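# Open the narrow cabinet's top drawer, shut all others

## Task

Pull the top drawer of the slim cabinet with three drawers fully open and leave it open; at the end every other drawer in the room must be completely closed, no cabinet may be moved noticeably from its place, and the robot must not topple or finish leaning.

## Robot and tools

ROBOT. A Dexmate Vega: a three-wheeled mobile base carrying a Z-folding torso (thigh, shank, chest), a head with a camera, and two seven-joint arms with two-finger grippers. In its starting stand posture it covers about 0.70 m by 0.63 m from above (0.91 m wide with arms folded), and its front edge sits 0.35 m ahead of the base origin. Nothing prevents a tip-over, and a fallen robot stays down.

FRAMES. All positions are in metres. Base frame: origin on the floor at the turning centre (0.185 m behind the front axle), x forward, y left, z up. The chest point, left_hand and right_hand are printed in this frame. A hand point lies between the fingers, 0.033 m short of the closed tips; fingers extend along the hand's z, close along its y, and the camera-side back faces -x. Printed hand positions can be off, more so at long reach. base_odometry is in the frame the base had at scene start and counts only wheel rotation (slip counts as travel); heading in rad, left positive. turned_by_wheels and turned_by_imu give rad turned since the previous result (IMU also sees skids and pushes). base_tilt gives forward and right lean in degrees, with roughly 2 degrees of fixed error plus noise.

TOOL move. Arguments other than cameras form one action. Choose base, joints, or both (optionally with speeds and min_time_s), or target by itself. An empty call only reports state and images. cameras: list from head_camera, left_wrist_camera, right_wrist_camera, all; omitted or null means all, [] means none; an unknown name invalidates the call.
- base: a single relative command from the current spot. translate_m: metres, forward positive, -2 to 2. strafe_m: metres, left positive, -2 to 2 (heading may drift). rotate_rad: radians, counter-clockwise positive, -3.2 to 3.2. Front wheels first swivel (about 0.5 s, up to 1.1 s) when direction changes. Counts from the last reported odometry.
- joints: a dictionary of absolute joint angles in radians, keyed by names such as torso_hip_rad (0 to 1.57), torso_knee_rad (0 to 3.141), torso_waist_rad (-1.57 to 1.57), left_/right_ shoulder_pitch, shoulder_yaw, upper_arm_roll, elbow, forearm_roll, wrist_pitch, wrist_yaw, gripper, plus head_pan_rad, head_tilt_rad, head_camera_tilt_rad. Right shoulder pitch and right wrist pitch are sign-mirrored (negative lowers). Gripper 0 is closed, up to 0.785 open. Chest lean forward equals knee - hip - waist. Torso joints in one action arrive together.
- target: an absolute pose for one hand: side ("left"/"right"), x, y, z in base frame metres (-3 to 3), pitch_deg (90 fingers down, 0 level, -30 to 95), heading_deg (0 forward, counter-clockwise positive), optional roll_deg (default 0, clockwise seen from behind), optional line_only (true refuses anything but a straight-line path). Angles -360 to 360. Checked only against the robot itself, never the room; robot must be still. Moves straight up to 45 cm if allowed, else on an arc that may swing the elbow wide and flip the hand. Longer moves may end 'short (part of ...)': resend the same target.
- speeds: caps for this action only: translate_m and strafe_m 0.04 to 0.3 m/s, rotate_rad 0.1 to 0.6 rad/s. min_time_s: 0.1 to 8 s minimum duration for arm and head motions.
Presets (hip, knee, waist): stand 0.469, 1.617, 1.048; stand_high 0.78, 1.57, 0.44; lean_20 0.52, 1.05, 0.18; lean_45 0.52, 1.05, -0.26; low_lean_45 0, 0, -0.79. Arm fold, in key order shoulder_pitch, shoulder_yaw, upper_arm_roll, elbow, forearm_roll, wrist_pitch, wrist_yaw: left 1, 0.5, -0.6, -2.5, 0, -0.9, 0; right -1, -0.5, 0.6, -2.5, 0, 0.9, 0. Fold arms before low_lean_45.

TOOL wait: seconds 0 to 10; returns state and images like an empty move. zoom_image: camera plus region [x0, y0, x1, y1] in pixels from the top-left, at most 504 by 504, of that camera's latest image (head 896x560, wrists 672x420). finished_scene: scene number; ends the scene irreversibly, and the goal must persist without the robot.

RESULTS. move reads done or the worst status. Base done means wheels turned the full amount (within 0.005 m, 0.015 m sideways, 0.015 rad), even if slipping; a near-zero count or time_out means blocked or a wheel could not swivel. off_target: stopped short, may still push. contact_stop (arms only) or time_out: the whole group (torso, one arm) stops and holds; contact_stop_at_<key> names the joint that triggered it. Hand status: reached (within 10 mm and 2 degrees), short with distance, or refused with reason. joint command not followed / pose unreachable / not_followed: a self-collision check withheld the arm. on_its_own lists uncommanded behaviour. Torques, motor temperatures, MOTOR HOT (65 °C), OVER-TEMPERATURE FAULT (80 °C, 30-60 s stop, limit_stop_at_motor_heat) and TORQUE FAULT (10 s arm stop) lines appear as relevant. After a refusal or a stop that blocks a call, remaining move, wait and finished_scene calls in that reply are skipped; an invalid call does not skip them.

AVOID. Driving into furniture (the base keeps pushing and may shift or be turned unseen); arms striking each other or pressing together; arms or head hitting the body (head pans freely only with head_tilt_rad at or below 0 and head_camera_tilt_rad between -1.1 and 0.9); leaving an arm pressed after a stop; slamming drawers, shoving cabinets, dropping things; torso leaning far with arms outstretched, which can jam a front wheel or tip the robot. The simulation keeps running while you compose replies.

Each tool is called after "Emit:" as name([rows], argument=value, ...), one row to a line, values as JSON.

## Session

Emit:
move(joints={"head_camera_tilt_rad": 0.3}, cameras=["head_camera"])

Emit:
move(joints={"head_pan_rad": -1.2}, cameras=["head_camera"])

Emit:
move(joints={"head_pan_rad": -2.5}, cameras=["head_camera"])

Emit:
move(joints={"head_pan_rad": 2.5}, cameras=["head_camera"])

Emit:
move(joints={"head_pan_rad": 1.2}, cameras=["head_camera"])

Scene clock: 0.83 s.
Joint torques (N m): left_arm=[5.37 -0.3 -0.34 -2.02 0.23 -2.31 -0.1] | right_arm=[-4.59 -1.59 0.45 -2.46 0.22 2.77 -0.14]
Motor temperatures (°C): left_arm=[31 31 31 26 40 35 41] | right_arm=[30 27 33 31 36 37 33]
move: done
base_odometry: x=+0.000 y=+0.000 heading=+0.000
turned_by_wheels: +0.000
turned_by_imu: +0.000
base_tilt: forward=+0.0 right=+0.8
base_status: not commanded
joint_positions: torso_hip_rad=+0.469 torso_knee_rad=+1.617 torso_waist_rad=+1.048 left_shoulder_pitch_rad=+2.189 left_shoulder_yaw_rad=-0.007 left_upper_arm_roll_rad=+0.016 left_elbow_rad=-1.090 left_forearm_roll_rad=+0.013 left_wrist_pitch_rad=-0.515 left_wrist_yaw_rad=+0.020 left_gripper_rad=+0.005 right_shoulder_pitch_rad=-2.209 right_shoulder_yaw_rad=-0.016 right_upper_arm_roll_rad=+0.009 right_elbow_rad=-1.106 right_forearm_roll_rad=-0.010 right_wrist_pitch_rad=+0.494 right_wrist_yaw_rad=-0.018 right_gripper_rad=+0.005 head_pan_rad=+0.000 head_tilt_rad=+0.000 head_camera_tilt_rad=+0.300
joint_status: all done
chest: x=-0.0111 y=+0.0000 z=+1.4155 quat_wxyz=(+0.999, +0.000, +0.050, +0.000) (m; base frame)
left_hand: x=+0.2066 y=+0.2195 z=+0.6100 quat_wxyz=(+0.429, +0.002, +0.903, +0.000) pitch_deg=+39.1 heading_deg=-0.2 roll_deg=+0.1 back=up (m; base frame)
right_hand: x=+0.1929 y=-0.2468 z=+0.6050 quat_wxyz=(+0.418, -0.007, +0.908, -0.015) pitch_deg=+40.6 heading_deg=-1.6 roll_deg=-2.5 back=up (m; base frame)
pictures: head_camera

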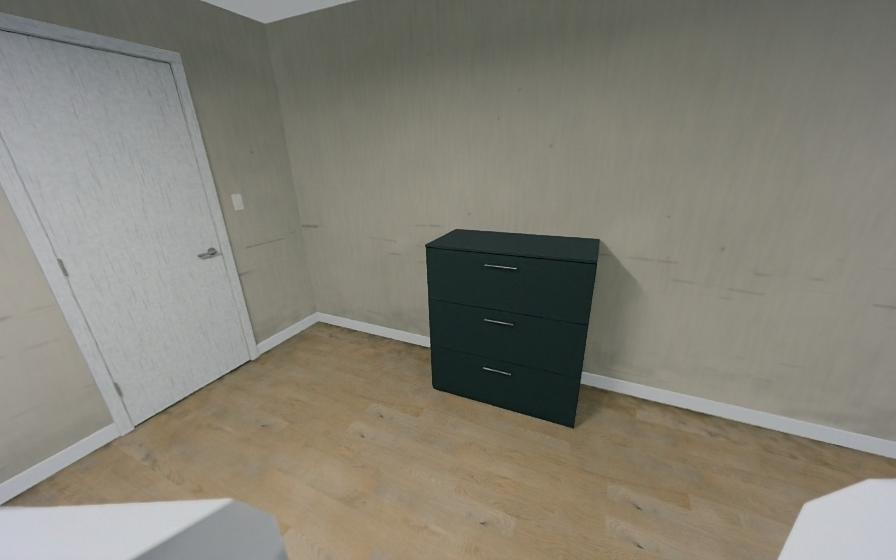

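Scene clock: 2.30 s.
Joint torques (N m): left_arm=[5.73 -0.9 -0.64 -3.87 0.13 -1.98 0.05] | right_arm=[-4.87 -3.39 0.44 -2.07 0.08 2.21 -0.1]
Motor temperatures (°C): left_arm=[31 31 31 26 40 35 41] | right_arm=[30 27 33 31 36 37 33]
move: done
base_odometry: x=+0.000 y=+0.000 heading=+0.000
turned_by_wheels: +0.000
turned_by_imu: +0.000
base_tilt: forward=+0.0 right=+0.7
base_status: not commanded
joint_positions: torso_hip_rad=+0.469 torso_knee_rad=+1.617 torso_waist_rad=+1.048 left_shoulder_pitch_rad=+2.189 left_shoulder_yaw_rad=-0.007 left_upper_arm_roll_rad=+0.016 left_elbow_rad=-1.090 left_forearm_roll_rad=+0.013 left_wrist_pitch_rad=-0.515 left_wrist_yaw_rad=+0.020 left_gripper_rad=+0.005 right_shoulder_pitch_rad=-2.209 right_shoulder_yaw_rad=-0.016 right_upper_arm_roll_rad=+0.009 right_elbow_rad=-1.106 right_forearm_roll_rad=-0.010 right_wrist_pitch_rad=+0.494 right_wrist_yaw_rad=-0.018 right_gripper_rad=+0.005 head_pan_rad=-1.200 head_tilt_rad=+0.000 head_camera_tilt_rad=+0.300
joint_status: all done
chest: x=-0.0111 y=+0.0000 z=+1.4155 quat_wxyz=(+0.999, +0.000, +0.050, +0.000) (m; base frame)
left_hand: x=+0.2066 y=+0.2195 z=+0.6100 quat_wxyz=(+0.429, +0.002, +0.903, +0.000) pitch_deg=+39.1 heading_deg=-0.2 roll_deg=+0.1 back=up (m; base frame)
right_hand: x=+0.1929 y=-0.2468 z=+0.6050 quat_wxyz=(+0.418, -0.007, +0.908, -0.015) pitch_deg=+40.6 heading_deg=-1.6 roll_deg=-2.5 back=up (m; base frame)
pictures: head_camera

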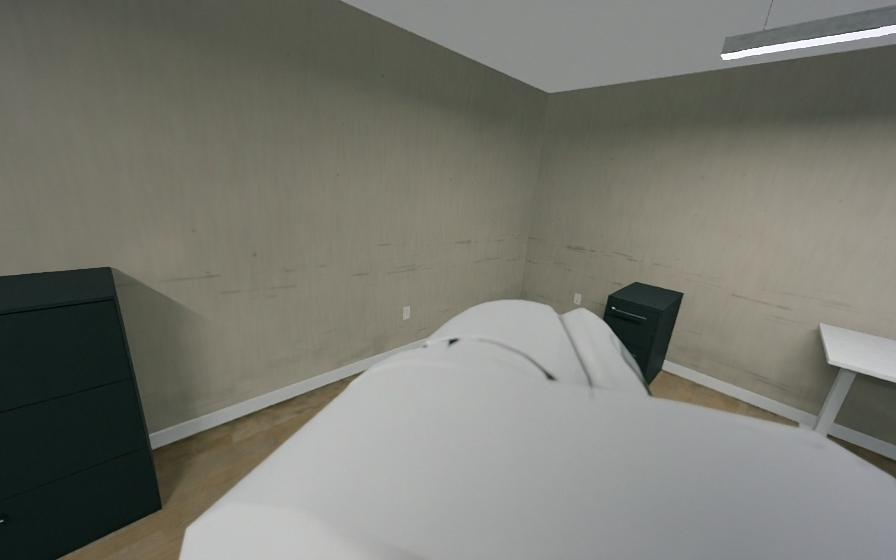

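Scene clock: 3.83 s.
Joint torques (N m): left_arm=[3.6 -1.34 -0.86 -3.22 0.43 -1.19 0.08] | right_arm=[-5.28 -1.76 0.79 -3.45 0.14 2.8 -0.07]
Motor temperatures (°C): left_arm=[31 31 31 26 40 35 41] | right_arm=[30 27 33 31 36 37 33]
move: done
base_odometry: x=+0.000 y=+0.000 heading=+0.000
turned_by_wheels: +0.000
turned_by_imu: +0.000
base_tilt: forward=+0.1 right=+0.8
base_status: not commanded
joint_positions: torso_hip_rad=+0.469 torso_knee_rad=+1.617 torso_waist_rad=+1.048 left_shoulder_pitch_rad=+2.189 left_shoulder_yaw_rad=-0.007 left_upper_arm_roll_rad=+0.016 left_elbow_rad=-1.090 left_forearm_roll_rad=+0.013 left_wrist_pitch_rad=-0.515 left_wrist_yaw_rad=+0.020 left_gripper_rad=+0.005 right_shoulder_pitch_rad=-2.209 right_shoulder_yaw_rad=-0.016 right_upper_arm_roll_rad=+0.009 right_elbow_rad=-1.106 right_forearm_roll_rad=-0.010 right_wrist_pitch_rad=+0.494 right_wrist_yaw_rad=-0.018 right_gripper_rad=+0.005 head_pan_rad=-2.500 head_tilt_rad=+0.000 head_camera_tilt_rad=+0.300
joint_status: all done
chest: x=-0.0111 y=+0.0000 z=+1.4155 quat_wxyz=(+0.999, +0.000, +0.050, +0.000) (m; base frame)
left_hand: x=+0.2066 y=+0.2195 z=+0.6100 quat_wxyz=(+0.429, +0.002, +0.903, +0.000) pitch_deg=+39.1 heading_deg=-0.2 roll_deg=+0.1 back=up (m; base frame)
right_hand: x=+0.1929 y=-0.2468 z=+0.6050 quat_wxyz=(+0.418, -0.007, +0.908, -0.015) pitch_deg=+40.6 heading_deg=-1.6 roll_deg=-2.5 back=up (m; base frame)
pictures: head_camera

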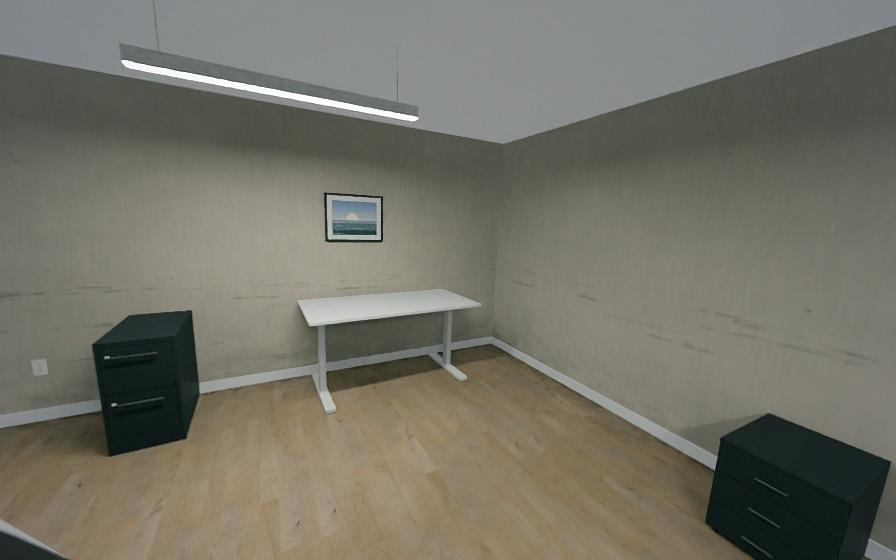

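Scene clock: 7.83 s.
Joint torques (N m): left_arm=[5.53 -1.62 -0.62 -1.91 0.18 -1.39 0.09] | right_arm=[-4.38 -2.05 0.11 -2.49 0.2 3.01 0.17]
Motor temperatures (°C): left_arm=[31 31 31 26 40 35 41] | right_arm=[30 27 33 31 36 37 33]
move: done
base_odometry: x=+0.000 y=+0.000 heading=+0.000
turned_by_wheels: +0.000
turned_by_imu: +0.000
base_tilt: forward=+0.0 right=+0.8
base_status: not commanded
joint_positions: torso_hip_rad=+0.469 torso_knee_rad=+1.617 torso_waist_rad=+1.048 left_shoulder_pitch_rad=+2.189 left_shoulder_yaw_rad=-0.007 left_upper_arm_roll_rad=+0.016 left_elbow_rad=-1.090 left_forearm_roll_rad=+0.013 left_wrist_pitch_rad=-0.515 left_wrist_yaw_rad=+0.020 left_gripper_rad=+0.005 right_shoulder_pitch_rad=-2.209 right_shoulder_yaw_rad=-0.016 right_upper_arm_roll_rad=+0.009 right_elbow_rad=-1.106 right_forearm_roll_rad=-0.010 right_wrist_pitch_rad=+0.494 right_wrist_yaw_rad=-0.018 right_gripper_rad=+0.005 head_pan_rad=+2.500 head_tilt_rad=+0.000 head_camera_tilt_rad=+0.300
joint_status: all done
chest: x=-0.0111 y=+0.0000 z=+1.4155 quat_wxyz=(+0.999, +0.000, +0.050, +0.000) (m; base frame)
left_hand: x=+0.2066 y=+0.2195 z=+0.6100 quat_wxyz=(+0.429, +0.002, +0.903, +0.000) pitch_deg=+39.1 heading_deg=-0.2 roll_deg=+0.1 back=up (m; base frame)
right_hand: x=+0.1929 y=-0.2468 z=+0.6050 quat_wxyz=(+0.418, -0.007, +0.908, -0.015) pitch_deg=+40.6 heading_deg=-1.6 roll_deg=-2.5 back=up (m; base frame)
pictures: head_camera

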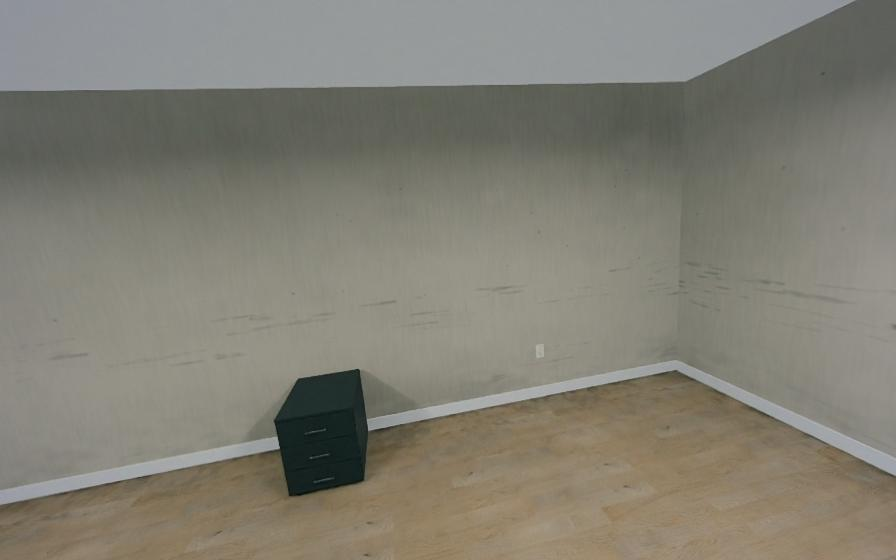

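Scene clock: 9.37 s.
Joint torques (N m): left_arm=[5.59 -0.95 -0.44 -2.5 0.17 -1.64 -0.24] | right_arm=[-4.55 -0.82 0.96 -2.6 0.08 3.04 -0.09]
Motor temperatures (°C): left_arm=[31 31 31 26 40 35 41] | right_arm=[30 27 33 31 36 37 33]
move: done
base_odometry: x=+0.000 y=+0.000 heading=+0.000
turned_by_wheels: +0.000
turned_by_imu: +0.000
base_tilt: forward=+0.0 right=+0.7
base_status: not commanded
joint_positions: torso_hip_rad=+0.469 torso_knee_rad=+1.617 torso_waist_rad=+1.048 left_shoulder_pitch_rad=+2.189 left_shoulder_yaw_rad=-0.007 left_upper_arm_roll_rad=+0.016 left_elbow_rad=-1.090 left_forearm_roll_rad=+0.013 left_wrist_pitch_rad=-0.515 left_wrist_yaw_rad=+0.020 left_gripper_rad=+0.005 right_shoulder_pitch_rad=-2.209 right_shoulder_yaw_rad=-0.016 right_upper_arm_roll_rad=+0.009 right_elbow_rad=-1.106 right_forearm_roll_rad=-0.010 right_wrist_pitch_rad=+0.494 right_wrist_yaw_rad=-0.018 right_gripper_rad=+0.005 head_pan_rad=+1.200 head_tilt_rad=+0.000 head_camera_tilt_rad=+0.300
joint_status: all done
chest: x=-0.0111 y=+0.0000 z=+1.4155 quat_wxyz=(+0.999, +0.000, +0.050, +0.000) (m; base frame)
left_hand: x=+0.2066 y=+0.2195 z=+0.6100 quat_wxyz=(+0.429, +0.002, +0.903, +0.000) pitch_deg=+39.1 heading_deg=-0.2 roll_deg=+0.1 back=up (m; base frame)
right_hand: x=+0.1929 y=-0.2468 z=+0.6050 quat_wxyz=(+0.418, -0.007, +0.908, -0.015) pitch_deg=+40.6 heading_deg=-1.6 roll_deg=-2.5 back=up (m; base frame)
pictures: head_camera

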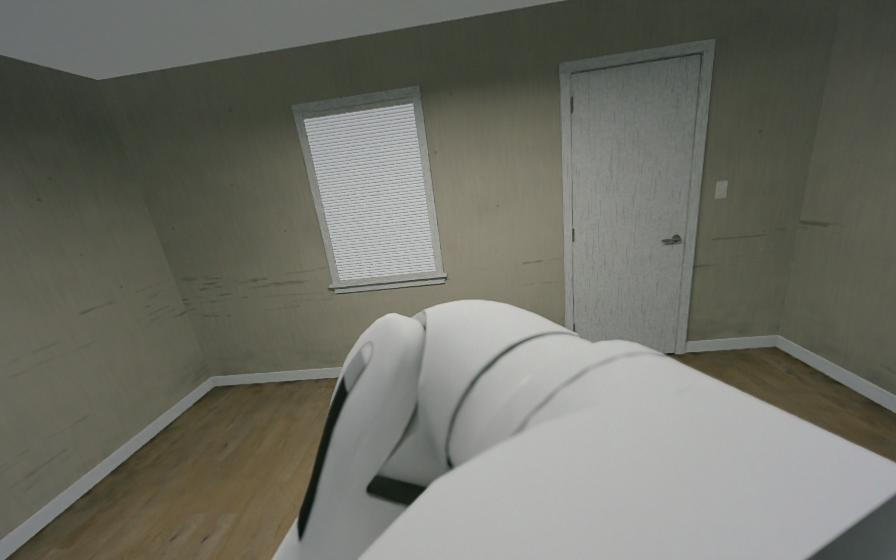

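Emit:
move(base={"rotate_rad": 2.78}, joints={"head_pan_rad": 0, "head_camera_tilt_rad": 0.4,"right_shoulder_yaw_rad": -0.25, "right_elbow_rad": -2.0,"left_shoulder_pitch_rad":1.22,"left_shoulder_yaw_rad":0.103,"left_upper_arm_roll_rad":0.489,"left_elbow_rad":-0.755,"left_forearm_roll_rad":1.133,"left_wrist_pitch_rad":0.248,"left_wrist_yaw_rad":0.783,"left_gripper_rad":0.3}, cameras=[])

Emit:
move(joints={"torso_hip_rad": 0.0, "torso_knee_rad": 0.7, "torso_waist_rad": 0.2}, cameras=["head_camera","left_wrist_camera"])

Scene clock: 16.33 s.
Joint torques (N m): left_arm=[-24.58 0.96 -0.38 -5.11 0.93 -0.71 1.51] | right_arm=[2.17 -3.51 2.21 -8.19 0.34 3.42 -0.41]
Motor temperatures (°C): left_arm=[31 31 31 26 40 35 41] | right_arm=[30 27 33 31 36 37 33]
move: done
base_odometry: x=+0.003 y=+0.000 heading=+2.789
turned_by_wheels: +2.789
turned_by_imu: +2.774
base_tilt: forward=+0.1 right=+0.8
base_status: done
joint_positions: torso_hip_rad=+0.469 torso_knee_rad=+1.617 torso_waist_rad=+1.048 left_shoulder_pitch_rad=+1.220 left_shoulder_yaw_rad=+0.103 left_upper_arm_roll_rad=+0.489 left_elbow_rad=-0.755 left_forearm_roll_rad=+1.133 left_wrist_pitch_rad=+0.248 left_wrist_yaw_rad=+0.783 left_gripper_rad=+0.300 right_shoulder_pitch_rad=-2.209 right_shoulder_yaw_rad=-0.250 right_upper_arm_roll_rad=+0.009 right_elbow_rad=-2.000 right_forearm_roll_rad=-0.010 right_wrist_pitch_rad=+0.494 right_wrist_yaw_rad=-0.018 right_gripper_rad=+0.005 head_pan_rad=+0.000 head_tilt_rad=+0.000 head_camera_tilt_rad=+0.400
joint_status: all done
chest: x=-0.0111 y=+0.0000 z=+1.4155 quat_wxyz=(+0.999, +0.000, +0.050, +0.000) (m; base frame)
left_hand: x=+0.7065 y=+0.1804 z=+0.9388 quat_wxyz=(+0.533, +0.465, +0.465, +0.533) pitch_deg=-7.8 heading_deg=+0.0 roll_deg=+90.0 (m; base frame)
right_hand: x=+0.4692 y=-0.2074 z=+1.0926 quat_wxyz=(+0.764, -0.122, +0.633, -0.006) pitch_deg=-9.7 heading_deg=+10.5 roll_deg=-11.4 back=up (m; base frame)
pictures: none
No camera images: "cameras" was empty.

Scene clock: 21.00 s.
Joint torques (N m): left_arm=[-13.77 1.31 0.75 -3.81 1.04 0.21 1.32] | right_arm=[-5.81 -3.36 1.2 -6.69 0.25 2.83 -0.08]
Motor temperatures (°C): left_arm=[31 31 31 26 40 35 41] | right_arm=[30 27 33 31 36 37 33]
move: done
base_odometry: x=+0.003 y=+0.000 heading=+2.789
turned_by_wheels: +0.000
turned_by_imu: +0.000
base_tilt: forward=+0.0 right=+0.8
base_status: not commanded
joint_positions: torso_hip_rad=+0.001 torso_knee_rad=+0.700 torso_waist_rad=+0.200 left_shoulder_pitch_rad=+1.220 left_shoulder_yaw_rad=+0.103 left_upper_arm_roll_rad=+0.489 left_elbow_rad=-0.755 left_forearm_roll_rad=+1.133 left_wrist_pitch_rad=+0.248 left_wrist_yaw_rad=+0.783 left_gripper_rad=+0.300 right_shoulder_pitch_rad=-2.209 right_shoulder_yaw_rad=-0.250 right_upper_arm_roll_rad=+0.009 right_elbow_rad=-2.000 right_forearm_roll_rad=-0.010 right_wrist_pitch_rad=+0.494 right_wrist_yaw_rad=-0.018 right_gripper_rad=+0.005 head_pan_rad=+0.000 head_tilt_rad=+0.000 head_camera_tilt_rad=+0.400
joint_status: all done
chest: x=+0.0737 y=+0.0000 z=+1.1413 quat_wxyz=(+0.969, +0.000, +0.247, +0.000) (m; base frame)
left_hand: x=+0.5495 y=+0.1803 z=+0.4232 quat_wxyz=(+0.430, +0.561, +0.561, +0.430) pitch_deg=+15.1 heading_deg=+0.0 roll_deg=+90.0 (m; base frame)
right_hand: x=+0.3906 y=-0.2074 z=+0.6571 quat_wxyz=(+0.624, -0.121, +0.772, +0.018) pitch_deg=+12.8 heading_deg=+10.6 roll_deg=-7.2 back=up (m; base frame)
pictures: head_camera, left_wrist_camera

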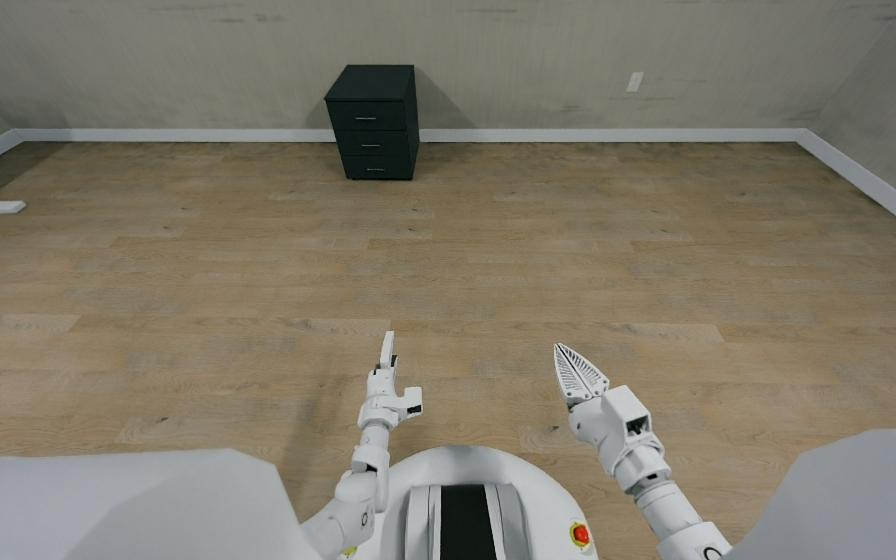

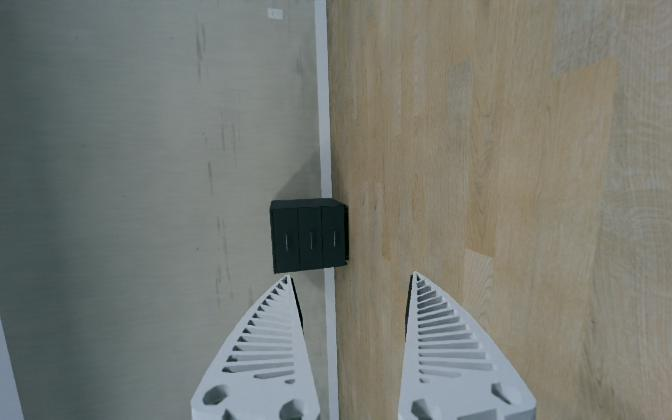

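Emit:
move(base={"strafe_m": 0.27}, cameras=[])

Emit:
move(base={"translate_m": 1.05}, cameras=["head_camera","left_wrist_camera"])

Scene clock: 24.40 s.
Joint torques (N m): left_arm=[-12.25 -0.12 0.72 -3.92 0.94 -0.1 1.48] | right_arm=[-5.95 -3.74 1.79 -6.46 0.32 3.03 -0.13]
Motor temperatures (°C): left_arm=[31 31 31 26 40 35 41] | right_arm=[30 27 33 31 36 37 33]
move: done
base_odometry: x=-0.089 y=-0.253 heading=+2.795
turned_by_wheels: +0.007
turned_by_imu: +0.003
base_tilt: forward=+0.1 right=+0.7
base_status: done
joint_positions: torso_hip_rad=+0.001 torso_knee_rad=+0.700 torso_waist_rad=+0.200 left_shoulder_pitch_rad=+1.220 left_shoulder_yaw_rad=+0.103 left_upper_arm_roll_rad=+0.489 left_elbow_rad=-0.755 left_forearm_roll_rad=+1.133 left_wrist_pitch_rad=+0.248 left_wrist_yaw_rad=+0.783 left_gripper_rad=+0.300 right_shoulder_pitch_rad=-2.209 right_shoulder_yaw_rad=-0.250 right_upper_arm_roll_rad=+0.009 right_elbow_rad=-2.000 right_forearm_roll_rad=-0.010 right_wrist_pitch_rad=+0.494 right_wrist_yaw_rad=-0.018 right_gripper_rad=+0.005 head_pan_rad=+0.000 head_tilt_rad=+0.000 head_camera_tilt_rad=+0.400
joint_status: not commanded
chest: x=+0.0736 y=+0.0000 z=+1.1413 quat_wxyz=(+0.969, +0.000, +0.247, +0.000) (m; base frame)
left_hand: x=+0.5495 y=+0.1803 z=+0.4232 quat_wxyz=(+0.430, +0.561, +0.561, +0.430) pitch_deg=+15.1 heading_deg=+0.0 roll_deg=+90.0 (m; base frame)
right_hand: x=+0.3906 y=-0.2074 z=+0.6571 quat_wxyz=(+0.624, -0.121, +0.772, +0.018) pitch_deg=+12.8 heading_deg=+10.6 roll_deg=-7.3 back=up (m; base frame)
pictures: none
No camera images: "cameras" was empty.

Scene clock: 30.00 s.
Joint torques (N m): left_arm=[-10.78 0.87 1.19 -2.72 0.75 -0.9 1.25] | right_arm=[-6.24 -2.76 1.03 -6.23 0.19 3.09 -0.17]
Motor temperatures (°C): left_arm=[31 31 31 26 40 35 41] | right_arm=[30 27 33 32 36 37 33]
move: done
base_odometry: x=-1.077 y=+0.103 heading=+2.795
turned_by_wheels: -0.001
turned_by_imu: -0.003
base_tilt: forward=+0.0 right=+0.8
base_status: done
joint_positions: torso_hip_rad=+0.001 torso_knee_rad=+0.700 torso_waist_rad=+0.200 left_shoulder_pitch_rad=+1.220 left_shoulder_yaw_rad=+0.103 left_upper_arm_roll_rad=+0.489 left_elbow_rad=-0.755 left_forearm_roll_rad=+1.133 left_wrist_pitch_rad=+0.248 left_wrist_yaw_rad=+0.783 left_gripper_rad=+0.300 right_shoulder_pitch_rad=-2.209 right_shoulder_yaw_rad=-0.250 right_upper_arm_roll_rad=+0.009 right_elbow_rad=-2.000 right_forearm_roll_rad=-0.010 right_wrist_pitch_rad=+0.494 right_wrist_yaw_rad=-0.018 right_gripper_rad=+0.005 head_pan_rad=+0.000 head_tilt_rad=+0.000 head_camera_tilt_rad=+0.400
joint_status: not commanded
chest: x=+0.0737 y=+0.0000 z=+1.1413 quat_wxyz=(+0.969, +0.000, +0.247, +0.000) (m; base frame)
left_hand: x=+0.5496 y=+0.1803 z=+0.4232 quat_wxyz=(+0.430, +0.561, +0.561, +0.430) pitch_deg=+15.1 heading_deg=+0.0 roll_deg=+90.0 (m; base frame)
right_hand: x=+0.3906 y=-0.2074 z=+0.6571 quat_wxyz=(+0.624, -0.121, +0.772, +0.018) pitch_deg=+12.8 heading_deg=+10.6 roll_deg=-7.2 back=up (m; base frame)
pictures: head_camera, left_wrist_camera

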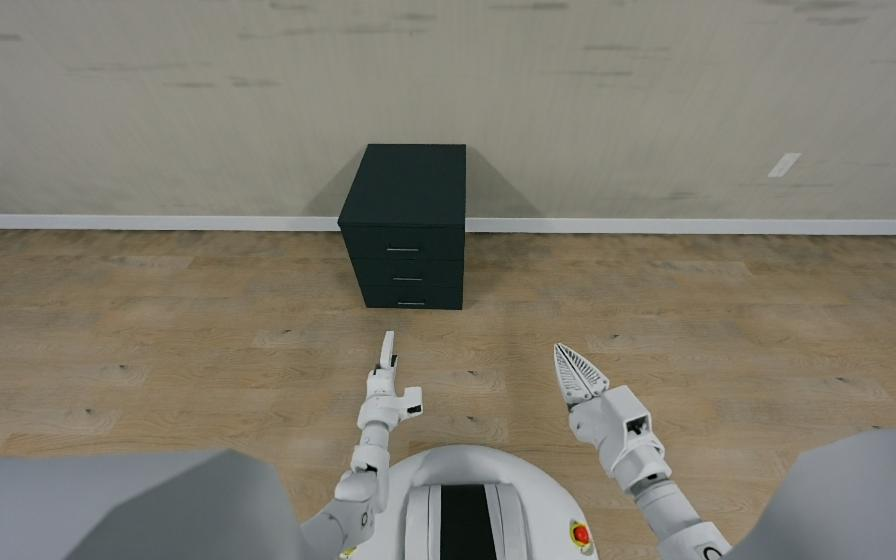

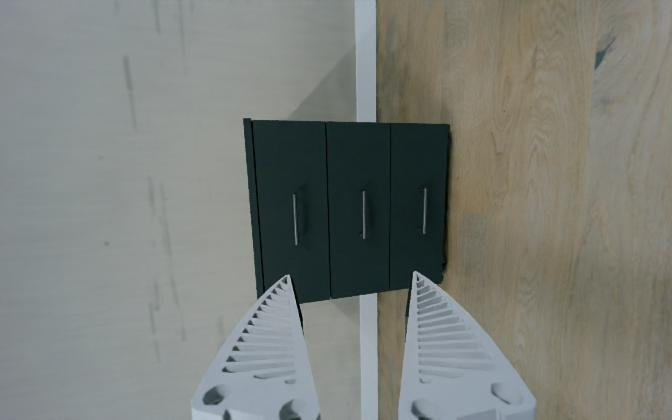

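Emit:
move(target={"side":"left","x":0.55,"y":0.158,"z":0.425,"pitch_deg":15,"heading_deg":0,"roll_deg":90}, cameras=[])

Emit:
move(base={"translate_m": 0.33}, cameras=["head_camera","left_wrist_camera"])

Scene clock: 31.53 s.
Joint torques (N m): left_arm=[-12.38 -5.52 2.02 -4.73 1.05 0.45 1.7] | right_arm=[-6.11 -2.25 1.67 -6.46 0.09 3.25 -0.25]
Motor temperatures (°C): left_arm=[31 31 31 26 40 35 41] | right_arm=[30 27 33 32 36 37 33]
move: done
base_odometry: x=-1.077 y=+0.103 heading=+2.795
turned_by_wheels: +0.000
turned_by_imu: +0.000
base_tilt: forward=+0.1 right=+0.8
base_status: not commanded
joint_positions: torso_hip_rad=+0.001 torso_knee_rad=+0.700 torso_waist_rad=+0.200 left_shoulder_pitch_rad=+1.211 left_shoulder_yaw_rad=+0.065 left_upper_arm_roll_rad=+0.502 left_elbow_rad=-0.738 left_forearm_roll_rad=+1.143 left_wrist_pitch_rad=+0.279 left_wrist_yaw_rad=+0.788 left_gripper_rad=+0.300 right_shoulder_pitch_rad=-2.209 right_shoulder_yaw_rad=-0.250 right_upper_arm_roll_rad=+0.009 right_elbow_rad=-2.000 right_forearm_roll_rad=-0.010 right_wrist_pitch_rad=+0.494 right_wrist_yaw_rad=-0.018 right_gripper_rad=+0.005 head_pan_rad=+0.000 head_tilt_rad=+0.000 head_camera_tilt_rad=+0.400
joint_status: not commanded
chest: x=+0.0737 y=+0.0000 z=+1.1413 quat_wxyz=(+0.969, +0.000, +0.247, +0.000) (m; base frame)
left_hand: x=+0.5498 y=+0.1604 z=+0.4246 quat_wxyz=(+0.430, +0.561, +0.561, +0.430) pitch_deg=+15.0 heading_deg=+0.0 roll_deg=-90.0 (m; base frame)
left_hand_status: reached (straight line, planned for 0.4 s): 2 mm and 0.0 deg off.
right_hand: x=+0.3906 y=-0.2074 z=+0.6571 quat_wxyz=(+0.624, -0.121, +0.772, +0.018) pitch_deg=+12.8 heading_deg=+10.6 roll_deg=-7.2 back=up (m; base frame)
pictures: none
No camera images: "cameras" was empty.

Scene clock: 34.23 s.
Joint torques (N m): left_arm=[-11.83 -4.61 1.82 -4.35 0.89 0.01 1.45] | right_arm=[-5.43 -3.41 1.58 -6.22 0.25 2.52 -0.25]
Motor temperatures (°C): left_arm=[31 31 31 26 40 35 41] | right_arm=[30 27 33 32 36 37 33]
move: done
base_odometry: x=-1.387 y=+0.215 heading=+2.794
turned_by_wheels: -0.001
turned_by_imu: -0.002
base_tilt: forward=+0.0 right=+0.7
base_status: done
joint_positions: torso_hip_rad=+0.001 torso_knee_rad=+0.700 torso_waist_rad=+0.200 left_shoulder_pitch_rad=+1.210 left_shoulder_yaw_rad=+0.061 left_upper_arm_roll_rad=+0.504 left_elbow_rad=-0.736 left_forearm_roll_rad=+1.144 left_wrist_pitch_rad=+0.282 left_wrist_yaw_rad=+0.788 left_gripper_rad=+0.300 right_shoulder_pitch_rad=-2.209 right_shoulder_yaw_rad=-0.250 right_upper_arm_roll_rad=+0.009 right_elbow_rad=-2.000 right_forearm_roll_rad=-0.010 right_wrist_pitch_rad=+0.494 right_wrist_yaw_rad=-0.018 right_gripper_rad=+0.005 head_pan_rad=+0.000 head_tilt_rad=+0.000 head_camera_tilt_rad=+0.400
joint_status: not commanded
chest: x=+0.0737 y=+0.0000 z=+1.1413 quat_wxyz=(+0.969, +0.000, +0.247, +0.000) (m; base frame)
left_hand: x=+0.5498 y=+0.1582 z=+0.4248 quat_wxyz=(+0.430, +0.561, +0.561, +0.430) pitch_deg=+15.0 heading_deg=+0.0 roll_deg=-90.0 (m; base frame)
right_hand: x=+0.3906 y=-0.2074 z=+0.6571 quat_wxyz=(+0.624, -0.121, +0.772, +0.018) pitch_deg=+12.8 heading_deg=+10.6 roll_deg=-7.2 back=up (m; base frame)
pictures: head_camera, left_wrist_camera

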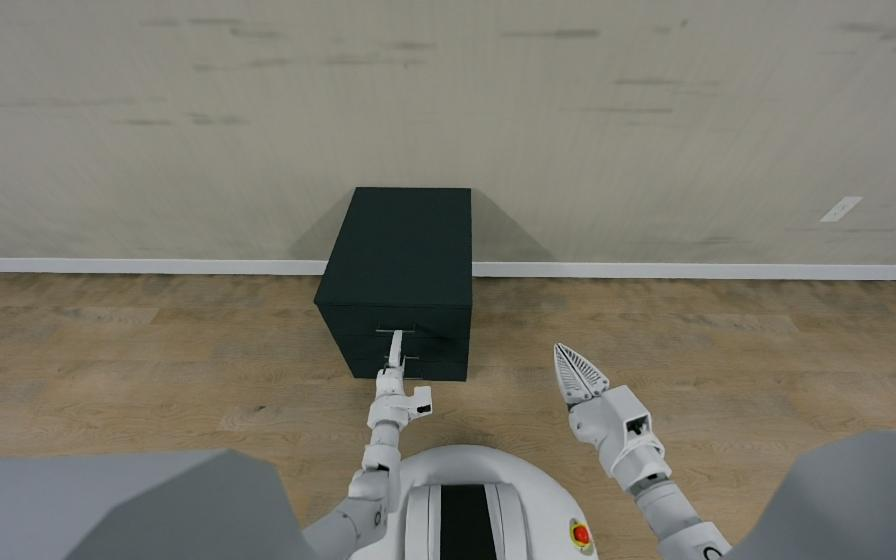

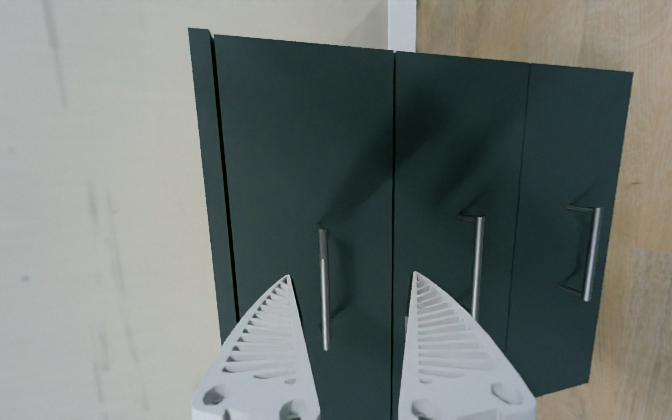

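Emit:
move(target={"side":"left","x":0.55,"y":0.177,"z":0.429,"pitch_deg":15,"heading_deg":0,"roll_deg":90}, cameras=[])

Emit:
move(base={"translate_m": 0.06}, speeds={"translate_m":0.1}, cameras=["left_wrist_camera"])

Scene clock: 36.07 s.
Joint torques (N m): left_arm=[-3.08 1.6 -3.69 -4.78 0.56 -0.25 0.94] | right_arm=[-5.36 -2.83 1.92 -7 0.09 3.29 -0.26]
Motor temperatures (°C): left_arm=[31 31 31 26 40 35 41] | right_arm=[30 27 33 32 36 37 33]
move: done
base_odometry: x=-1.387 y=+0.215 heading=+2.794
turned_by_wheels: +0.000
turned_by_imu: +0.000
base_tilt: forward=+0.1 right=+0.7
base_status: not commanded
joint_positions: torso_hip_rad=+0.001 torso_knee_rad=+0.700 torso_waist_rad=+0.200 left_shoulder_pitch_rad=+1.245 left_shoulder_yaw_rad=+0.110 left_upper_arm_roll_rad=+0.491 left_elbow_rad=-0.816 left_forearm_roll_rad=+1.142 left_wrist_pitch_rad=+0.269 left_wrist_yaw_rad=+0.753 left_gripper_rad=+0.300 right_shoulder_pitch_rad=-2.209 right_shoulder_yaw_rad=-0.250 right_upper_arm_roll_rad=+0.009 right_elbow_rad=-2.000 right_forearm_roll_rad=-0.010 right_wrist_pitch_rad=+0.494 right_wrist_yaw_rad=-0.018 right_gripper_rad=+0.005 head_pan_rad=+0.000 head_tilt_rad=+0.000 head_camera_tilt_rad=+0.400
joint_status: not commanded
chest: x=+0.0737 y=+0.0000 z=+1.1413 quat_wxyz=(+0.969, +0.000, +0.247, +0.000) (m; base frame)
left_hand: x=+0.5500 y=+0.1760 z=+0.4287 quat_wxyz=(+0.430, +0.561, +0.561, +0.430) pitch_deg=+15.0 heading_deg=+0.0 roll_deg=+90.0 (m; base frame)
left_hand_status: reached (straight line, planned for 0.6 s): 1 mm and 0.0 deg off.
right_hand: x=+0.3906 y=-0.2074 z=+0.6571 quat_wxyz=(+0.624, -0.121, +0.772, +0.018) pitch_deg=+12.8 heading_deg=+10.6 roll_deg=-7.2 back=up (m; base frame)
pictures: none
No camera images: "cameras" was empty.

Scene clock: 37.57 s.
Joint torques (N m): left_arm=[-10.9 0.75 -4.59 -6.06 0.4 -0.91 0.37] | right_arm=[-6.28 -3.25 1.35 -5.48 0.17 3.26 -0.17]
Motor temperatures (°C): left_arm=[31 31 31 26 40 35 41] | right_arm=[30 27 33 32 36 37 33]
move: done
base_odometry: x=-1.443 y=+0.236 heading=+2.794
turned_by_wheels: -0.001
turned_by_imu: +0.000
base_tilt: forward=+0.0 right=+0.8
base_status: done
joint_positions: torso_hip_rad=+0.001 torso_knee_rad=+0.700 torso_waist_rad=+0.200 left_shoulder_pitch_rad=+1.247 left_shoulder_yaw_rad=+0.113 left_upper_arm_roll_rad=+0.490 left_elbow_rad=-0.820 left_forearm_roll_rad=+1.142 left_wrist_pitch_rad=+0.269 left_wrist_yaw_rad=+0.752 left_gripper_rad=+0.300 right_shoulder_pitch_rad=-2.209 right_shoulder_yaw_rad=-0.250 right_upper_arm_roll_rad=+0.009 right_elbow_rad=-2.000 right_forearm_roll_rad=-0.010 right_wrist_pitch_rad=+0.494 right_wrist_yaw_rad=-0.018 right_gripper_rad=+0.005 head_pan_rad=+0.000 head_tilt_rad=+0.000 head_camera_tilt_rad=+0.400
joint_status: not commanded
chest: x=+0.0736 y=+0.0000 z=+1.1413 quat_wxyz=(+0.969, +0.000, +0.247, +0.000) (m; base frame)
left_hand: x=+0.5497 y=+0.1768 z=+0.4289 quat_wxyz=(+0.430, +0.561, +0.561, +0.430) pitch_deg=+15.0 heading_deg=+0.0 roll_deg=-90.0 (m; base frame)
right_hand: x=+0.3906 y=-0.2074 z=+0.6571 quat_wxyz=(+0.624, -0.121, +0.772, +0.018) pitch_deg=+12.8 heading_deg=+10.6 roll_deg=-7.3 back=up (m; base frame)
pictures: left_wrist_camera

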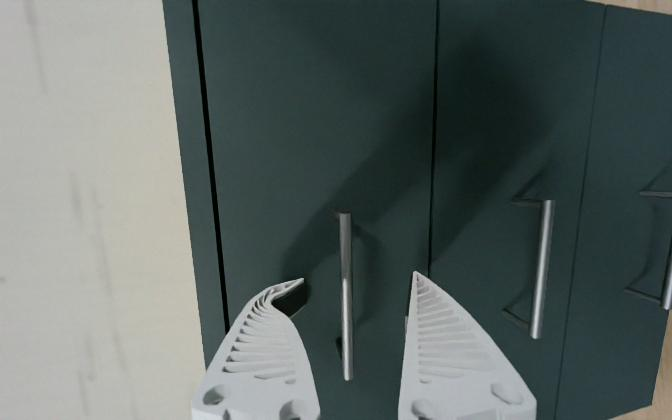

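Emit:
move(joints={"left_gripper_rad": 0.0}, cameras=["left_wrist_camera"])

Emit:
move(base={"translate_m": -0.3}, speeds={"translate_m":0.1}, cameras=["head_camera"])

Emit:
move(base={"translate_m": -0.12}, speeds={"translate_m":0.05}, cameras=["head_camera","left_wrist_camera"])

Scene clock: 38.73 s.
Joint torques (N m): left_arm=[-14.08 0.26 -5.14 -4.11 0.4 -0.7 -0.23] | right_arm=[-5.79 -2.64 1.45 -6.13 0.29 3.04 -0.16]
Motor temperatures (°C): left_arm=[31 31 31 26 40 35 41] | right_arm=[30 27 33 32 36 37 33]
move: done
base_odometry: x=-1.443 y=+0.236 heading=+2.794
turned_by_wheels: +0.000
turned_by_imu: +0.000
base_tilt: forward=+0.1 right=+0.8
base_status: not commanded
joint_positions: torso_hip_rad=+0.001 torso_knee_rad=+0.700 torso_waist_rad=+0.200 left_shoulder_pitch_rad=+1.247 left_shoulder_yaw_rad=+0.113 left_upper_arm_roll_rad=+0.490 left_elbow_rad=-0.820 left_forearm_roll_rad=+1.142 left_wrist_pitch_rad=+0.269 left_wrist_yaw_rad=+0.752 left_gripper_rad=+0.000 right_shoulder_pitch_rad=-2.209 right_shoulder_yaw_rad=-0.250 right_upper_arm_roll_rad=+0.009 right_elbow_rad=-2.000 right_forearm_roll_rad=-0.010 right_wrist_pitch_rad=+0.494 right_wrist_yaw_rad=-0.018 right_gripper_rad=+0.005 head_pan_rad=+0.000 head_tilt_rad=+0.000 head_camera_tilt_rad=+0.400
joint_status: all done
chest: x=+0.0736 y=+0.0000 z=+1.1413 quat_wxyz=(+0.969, +0.000, +0.247, +0.000) (m; base frame)
left_hand: x=+0.5497 y=+0.1769 z=+0.4290 quat_wxyz=(+0.430, +0.561, +0.561, +0.430) pitch_deg=+15.0 heading_deg=+0.0 roll_deg=+90.0 (m; base frame)
right_hand: x=+0.3906 y=-0.2074 z=+0.6571 quat_wxyz=(+0.624, -0.121, +0.772, +0.018) pitch_deg=+12.8 heading_deg=+10.6 roll_deg=-7.3 back=up (m; base frame)
pictures: left_wrist_camera

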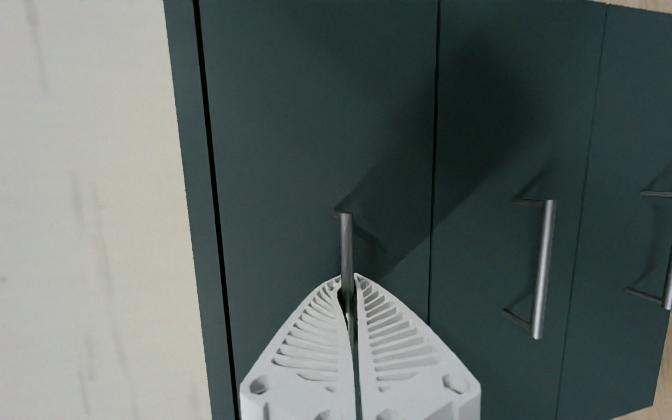

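Scene clock: 42.57 s.
Joint torques (N m): left_arm=[-0.76 -4.89 2.55 -2.86 2.28 -3 -0.32] | right_arm=[-6.98 -2.39 1.22 -6.61 0.11 3.34 -0.43]
Motor temperatures (°C): left_arm=[31 31 31 26 40 35 41] | right_arm=[30 27 33 32 36 37 33]
move: done
base_odometry: x=-1.161 y=+0.134 heading=+2.793
turned_by_wheels: -0.001
turned_by_imu: +0.000
base_tilt: forward=+0.0 right=+0.8
base_status: done
joint_positions: torso_hip_rad=+0.001 torso_knee_rad=+0.700 torso_waist_rad=+0.200 left_shoulder_pitch_rad=+1.247 left_shoulder_yaw_rad=+0.113 left_upper_arm_roll_rad=+0.490 left_elbow_rad=-0.820 left_forearm_roll_rad=+1.141 left_wrist_pitch_rad=+0.269 left_wrist_yaw_rad=+0.752 left_gripper_rad=+0.000 right_shoulder_pitch_rad=-2.209 right_shoulder_yaw_rad=-0.250 right_upper_arm_roll_rad=+0.009 right_elbow_rad=-2.000 right_forearm_roll_rad=-0.010 right_wrist_pitch_rad=+0.494 right_wrist_yaw_rad=-0.018 right_gripper_rad=+0.005 head_pan_rad=+0.000 head_tilt_rad=+0.000 head_camera_tilt_rad=+0.400
joint_status: not commanded
chest: x=+0.0736 y=+0.0000 z=+1.1413 quat_wxyz=(+0.969, +0.000, +0.247, +0.000) (m; base frame)
left_hand: x=+0.5502 y=+0.1776 z=+0.4293 quat_wxyz=(+0.430, +0.561, +0.561, +0.431) pitch_deg=+15.0 heading_deg=+0.1 roll_deg=-90.0 (m; base frame)
right_hand: x=+0.3906 y=-0.2074 z=+0.6572 quat_wxyz=(+0.624, -0.121, +0.772, +0.018) pitch_deg=+12.8 heading_deg=+10.6 roll_deg=-7.3 back=up (m; base frame)
pictures: head_camera

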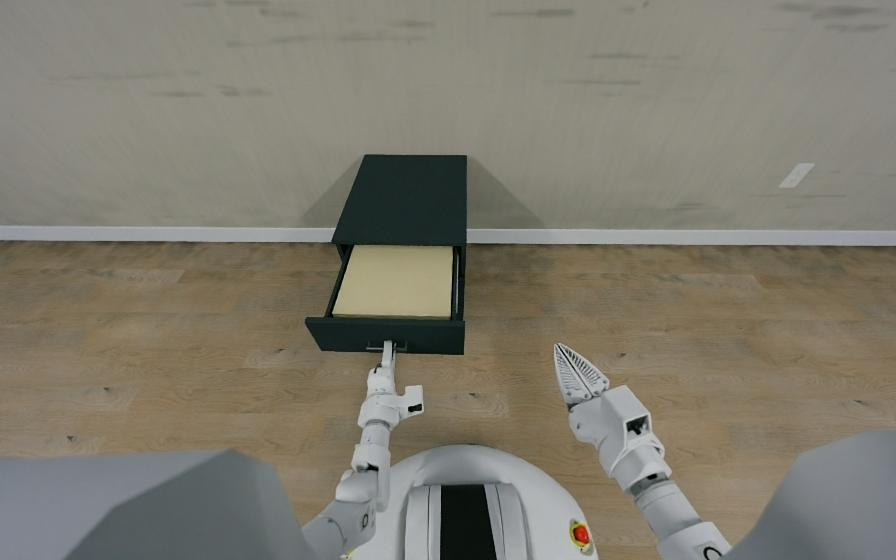

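Scene clock: 45.70 s.
Joint torques (N m): left_arm=[-2.93 -5.23 1.88 -3.23 0.71 -1.59 1.07] | right_arm=[-6.65 -1.87 1.54 -6.33 0.29 2.84 -0.18]
Motor temperatures (°C): left_arm=[31 31 31 26 40 35 41] | right_arm=[30 27 33 32 36 37 33]
move: done
base_odometry: x=-1.049 y=+0.092 heading=+2.792
turned_by_wheels: -0.001
turned_by_imu: -0.001
base_tilt: forward=+0.1 right=+0.7
base_status: done
joint_positions: torso_hip_rad=+0.001 torso_knee_rad=+0.700 torso_waist_rad=+0.200 left_shoulder_pitch_rad=+1.247 left_shoulder_yaw_rad=+0.113 left_upper_arm_roll_rad=+0.490 left_elbow_rad=-0.820 left_forearm_roll_rad=+1.142 left_wrist_pitch_rad=+0.269 left_wrist_yaw_rad=+0.751 left_gripper_rad=+0.000 right_shoulder_pitch_rad=-2.209 right_shoulder_yaw_rad=-0.250 right_upper_arm_roll_rad=+0.009 right_elbow_rad=-2.000 right_forearm_roll_rad=-0.010 right_wrist_pitch_rad=+0.494 right_wrist_yaw_rad=-0.018 right_gripper_rad=+0.005 head_pan_rad=+0.000 head_tilt_rad=+0.000 head_camera_tilt_rad=+0.400
joint_status: not commanded
chest: x=+0.0736 y=+0.0000 z=+1.1413 quat_wxyz=(+0.969, +0.000, +0.247, +0.000) (m; base frame)
left_hand: x=+0.5501 y=+0.1772 z=+0.4291 quat_wxyz=(+0.430, +0.561, +0.561, +0.431) pitch_deg=+15.0 heading_deg=+0.0 roll_deg=-90.0 (m; base frame)
right_hand: x=+0.3906 y=-0.2074 z=+0.6571 quat_wxyz=(+0.624, -0.121, +0.772, +0.018) pitch_deg=+12.8 heading_deg=+10.6 roll_deg=-7.3 back=up (m; base frame)
pictures: head_camera, left_wrist_camera

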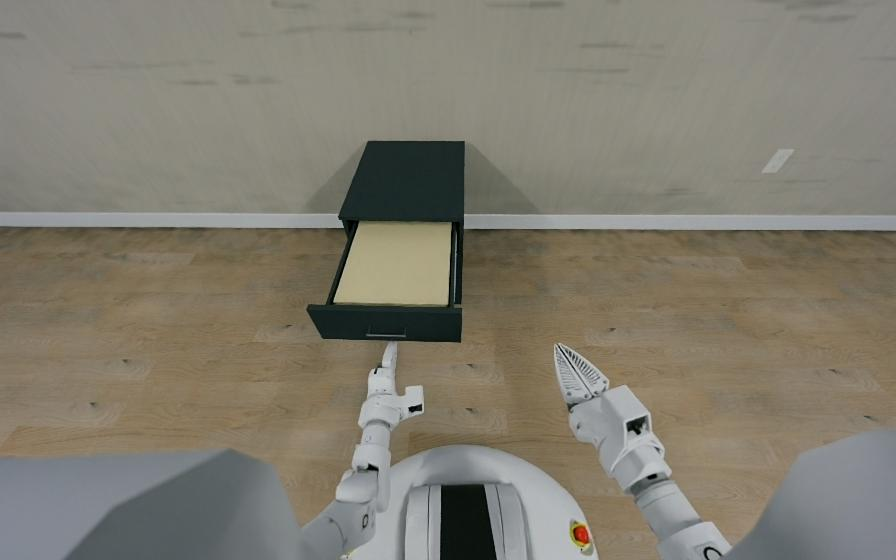

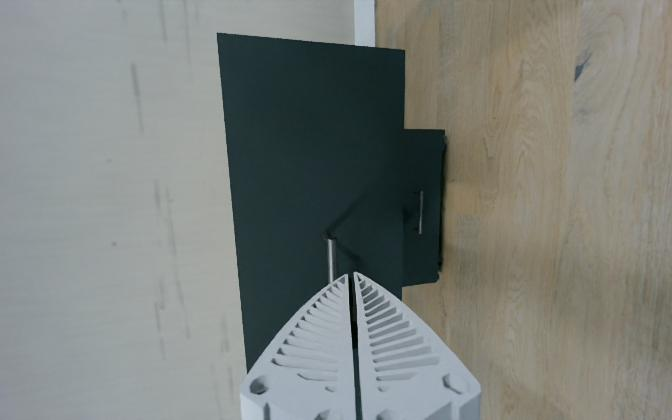

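Emit:
finished_scene(scene=2)

The scene is finished: the task was done.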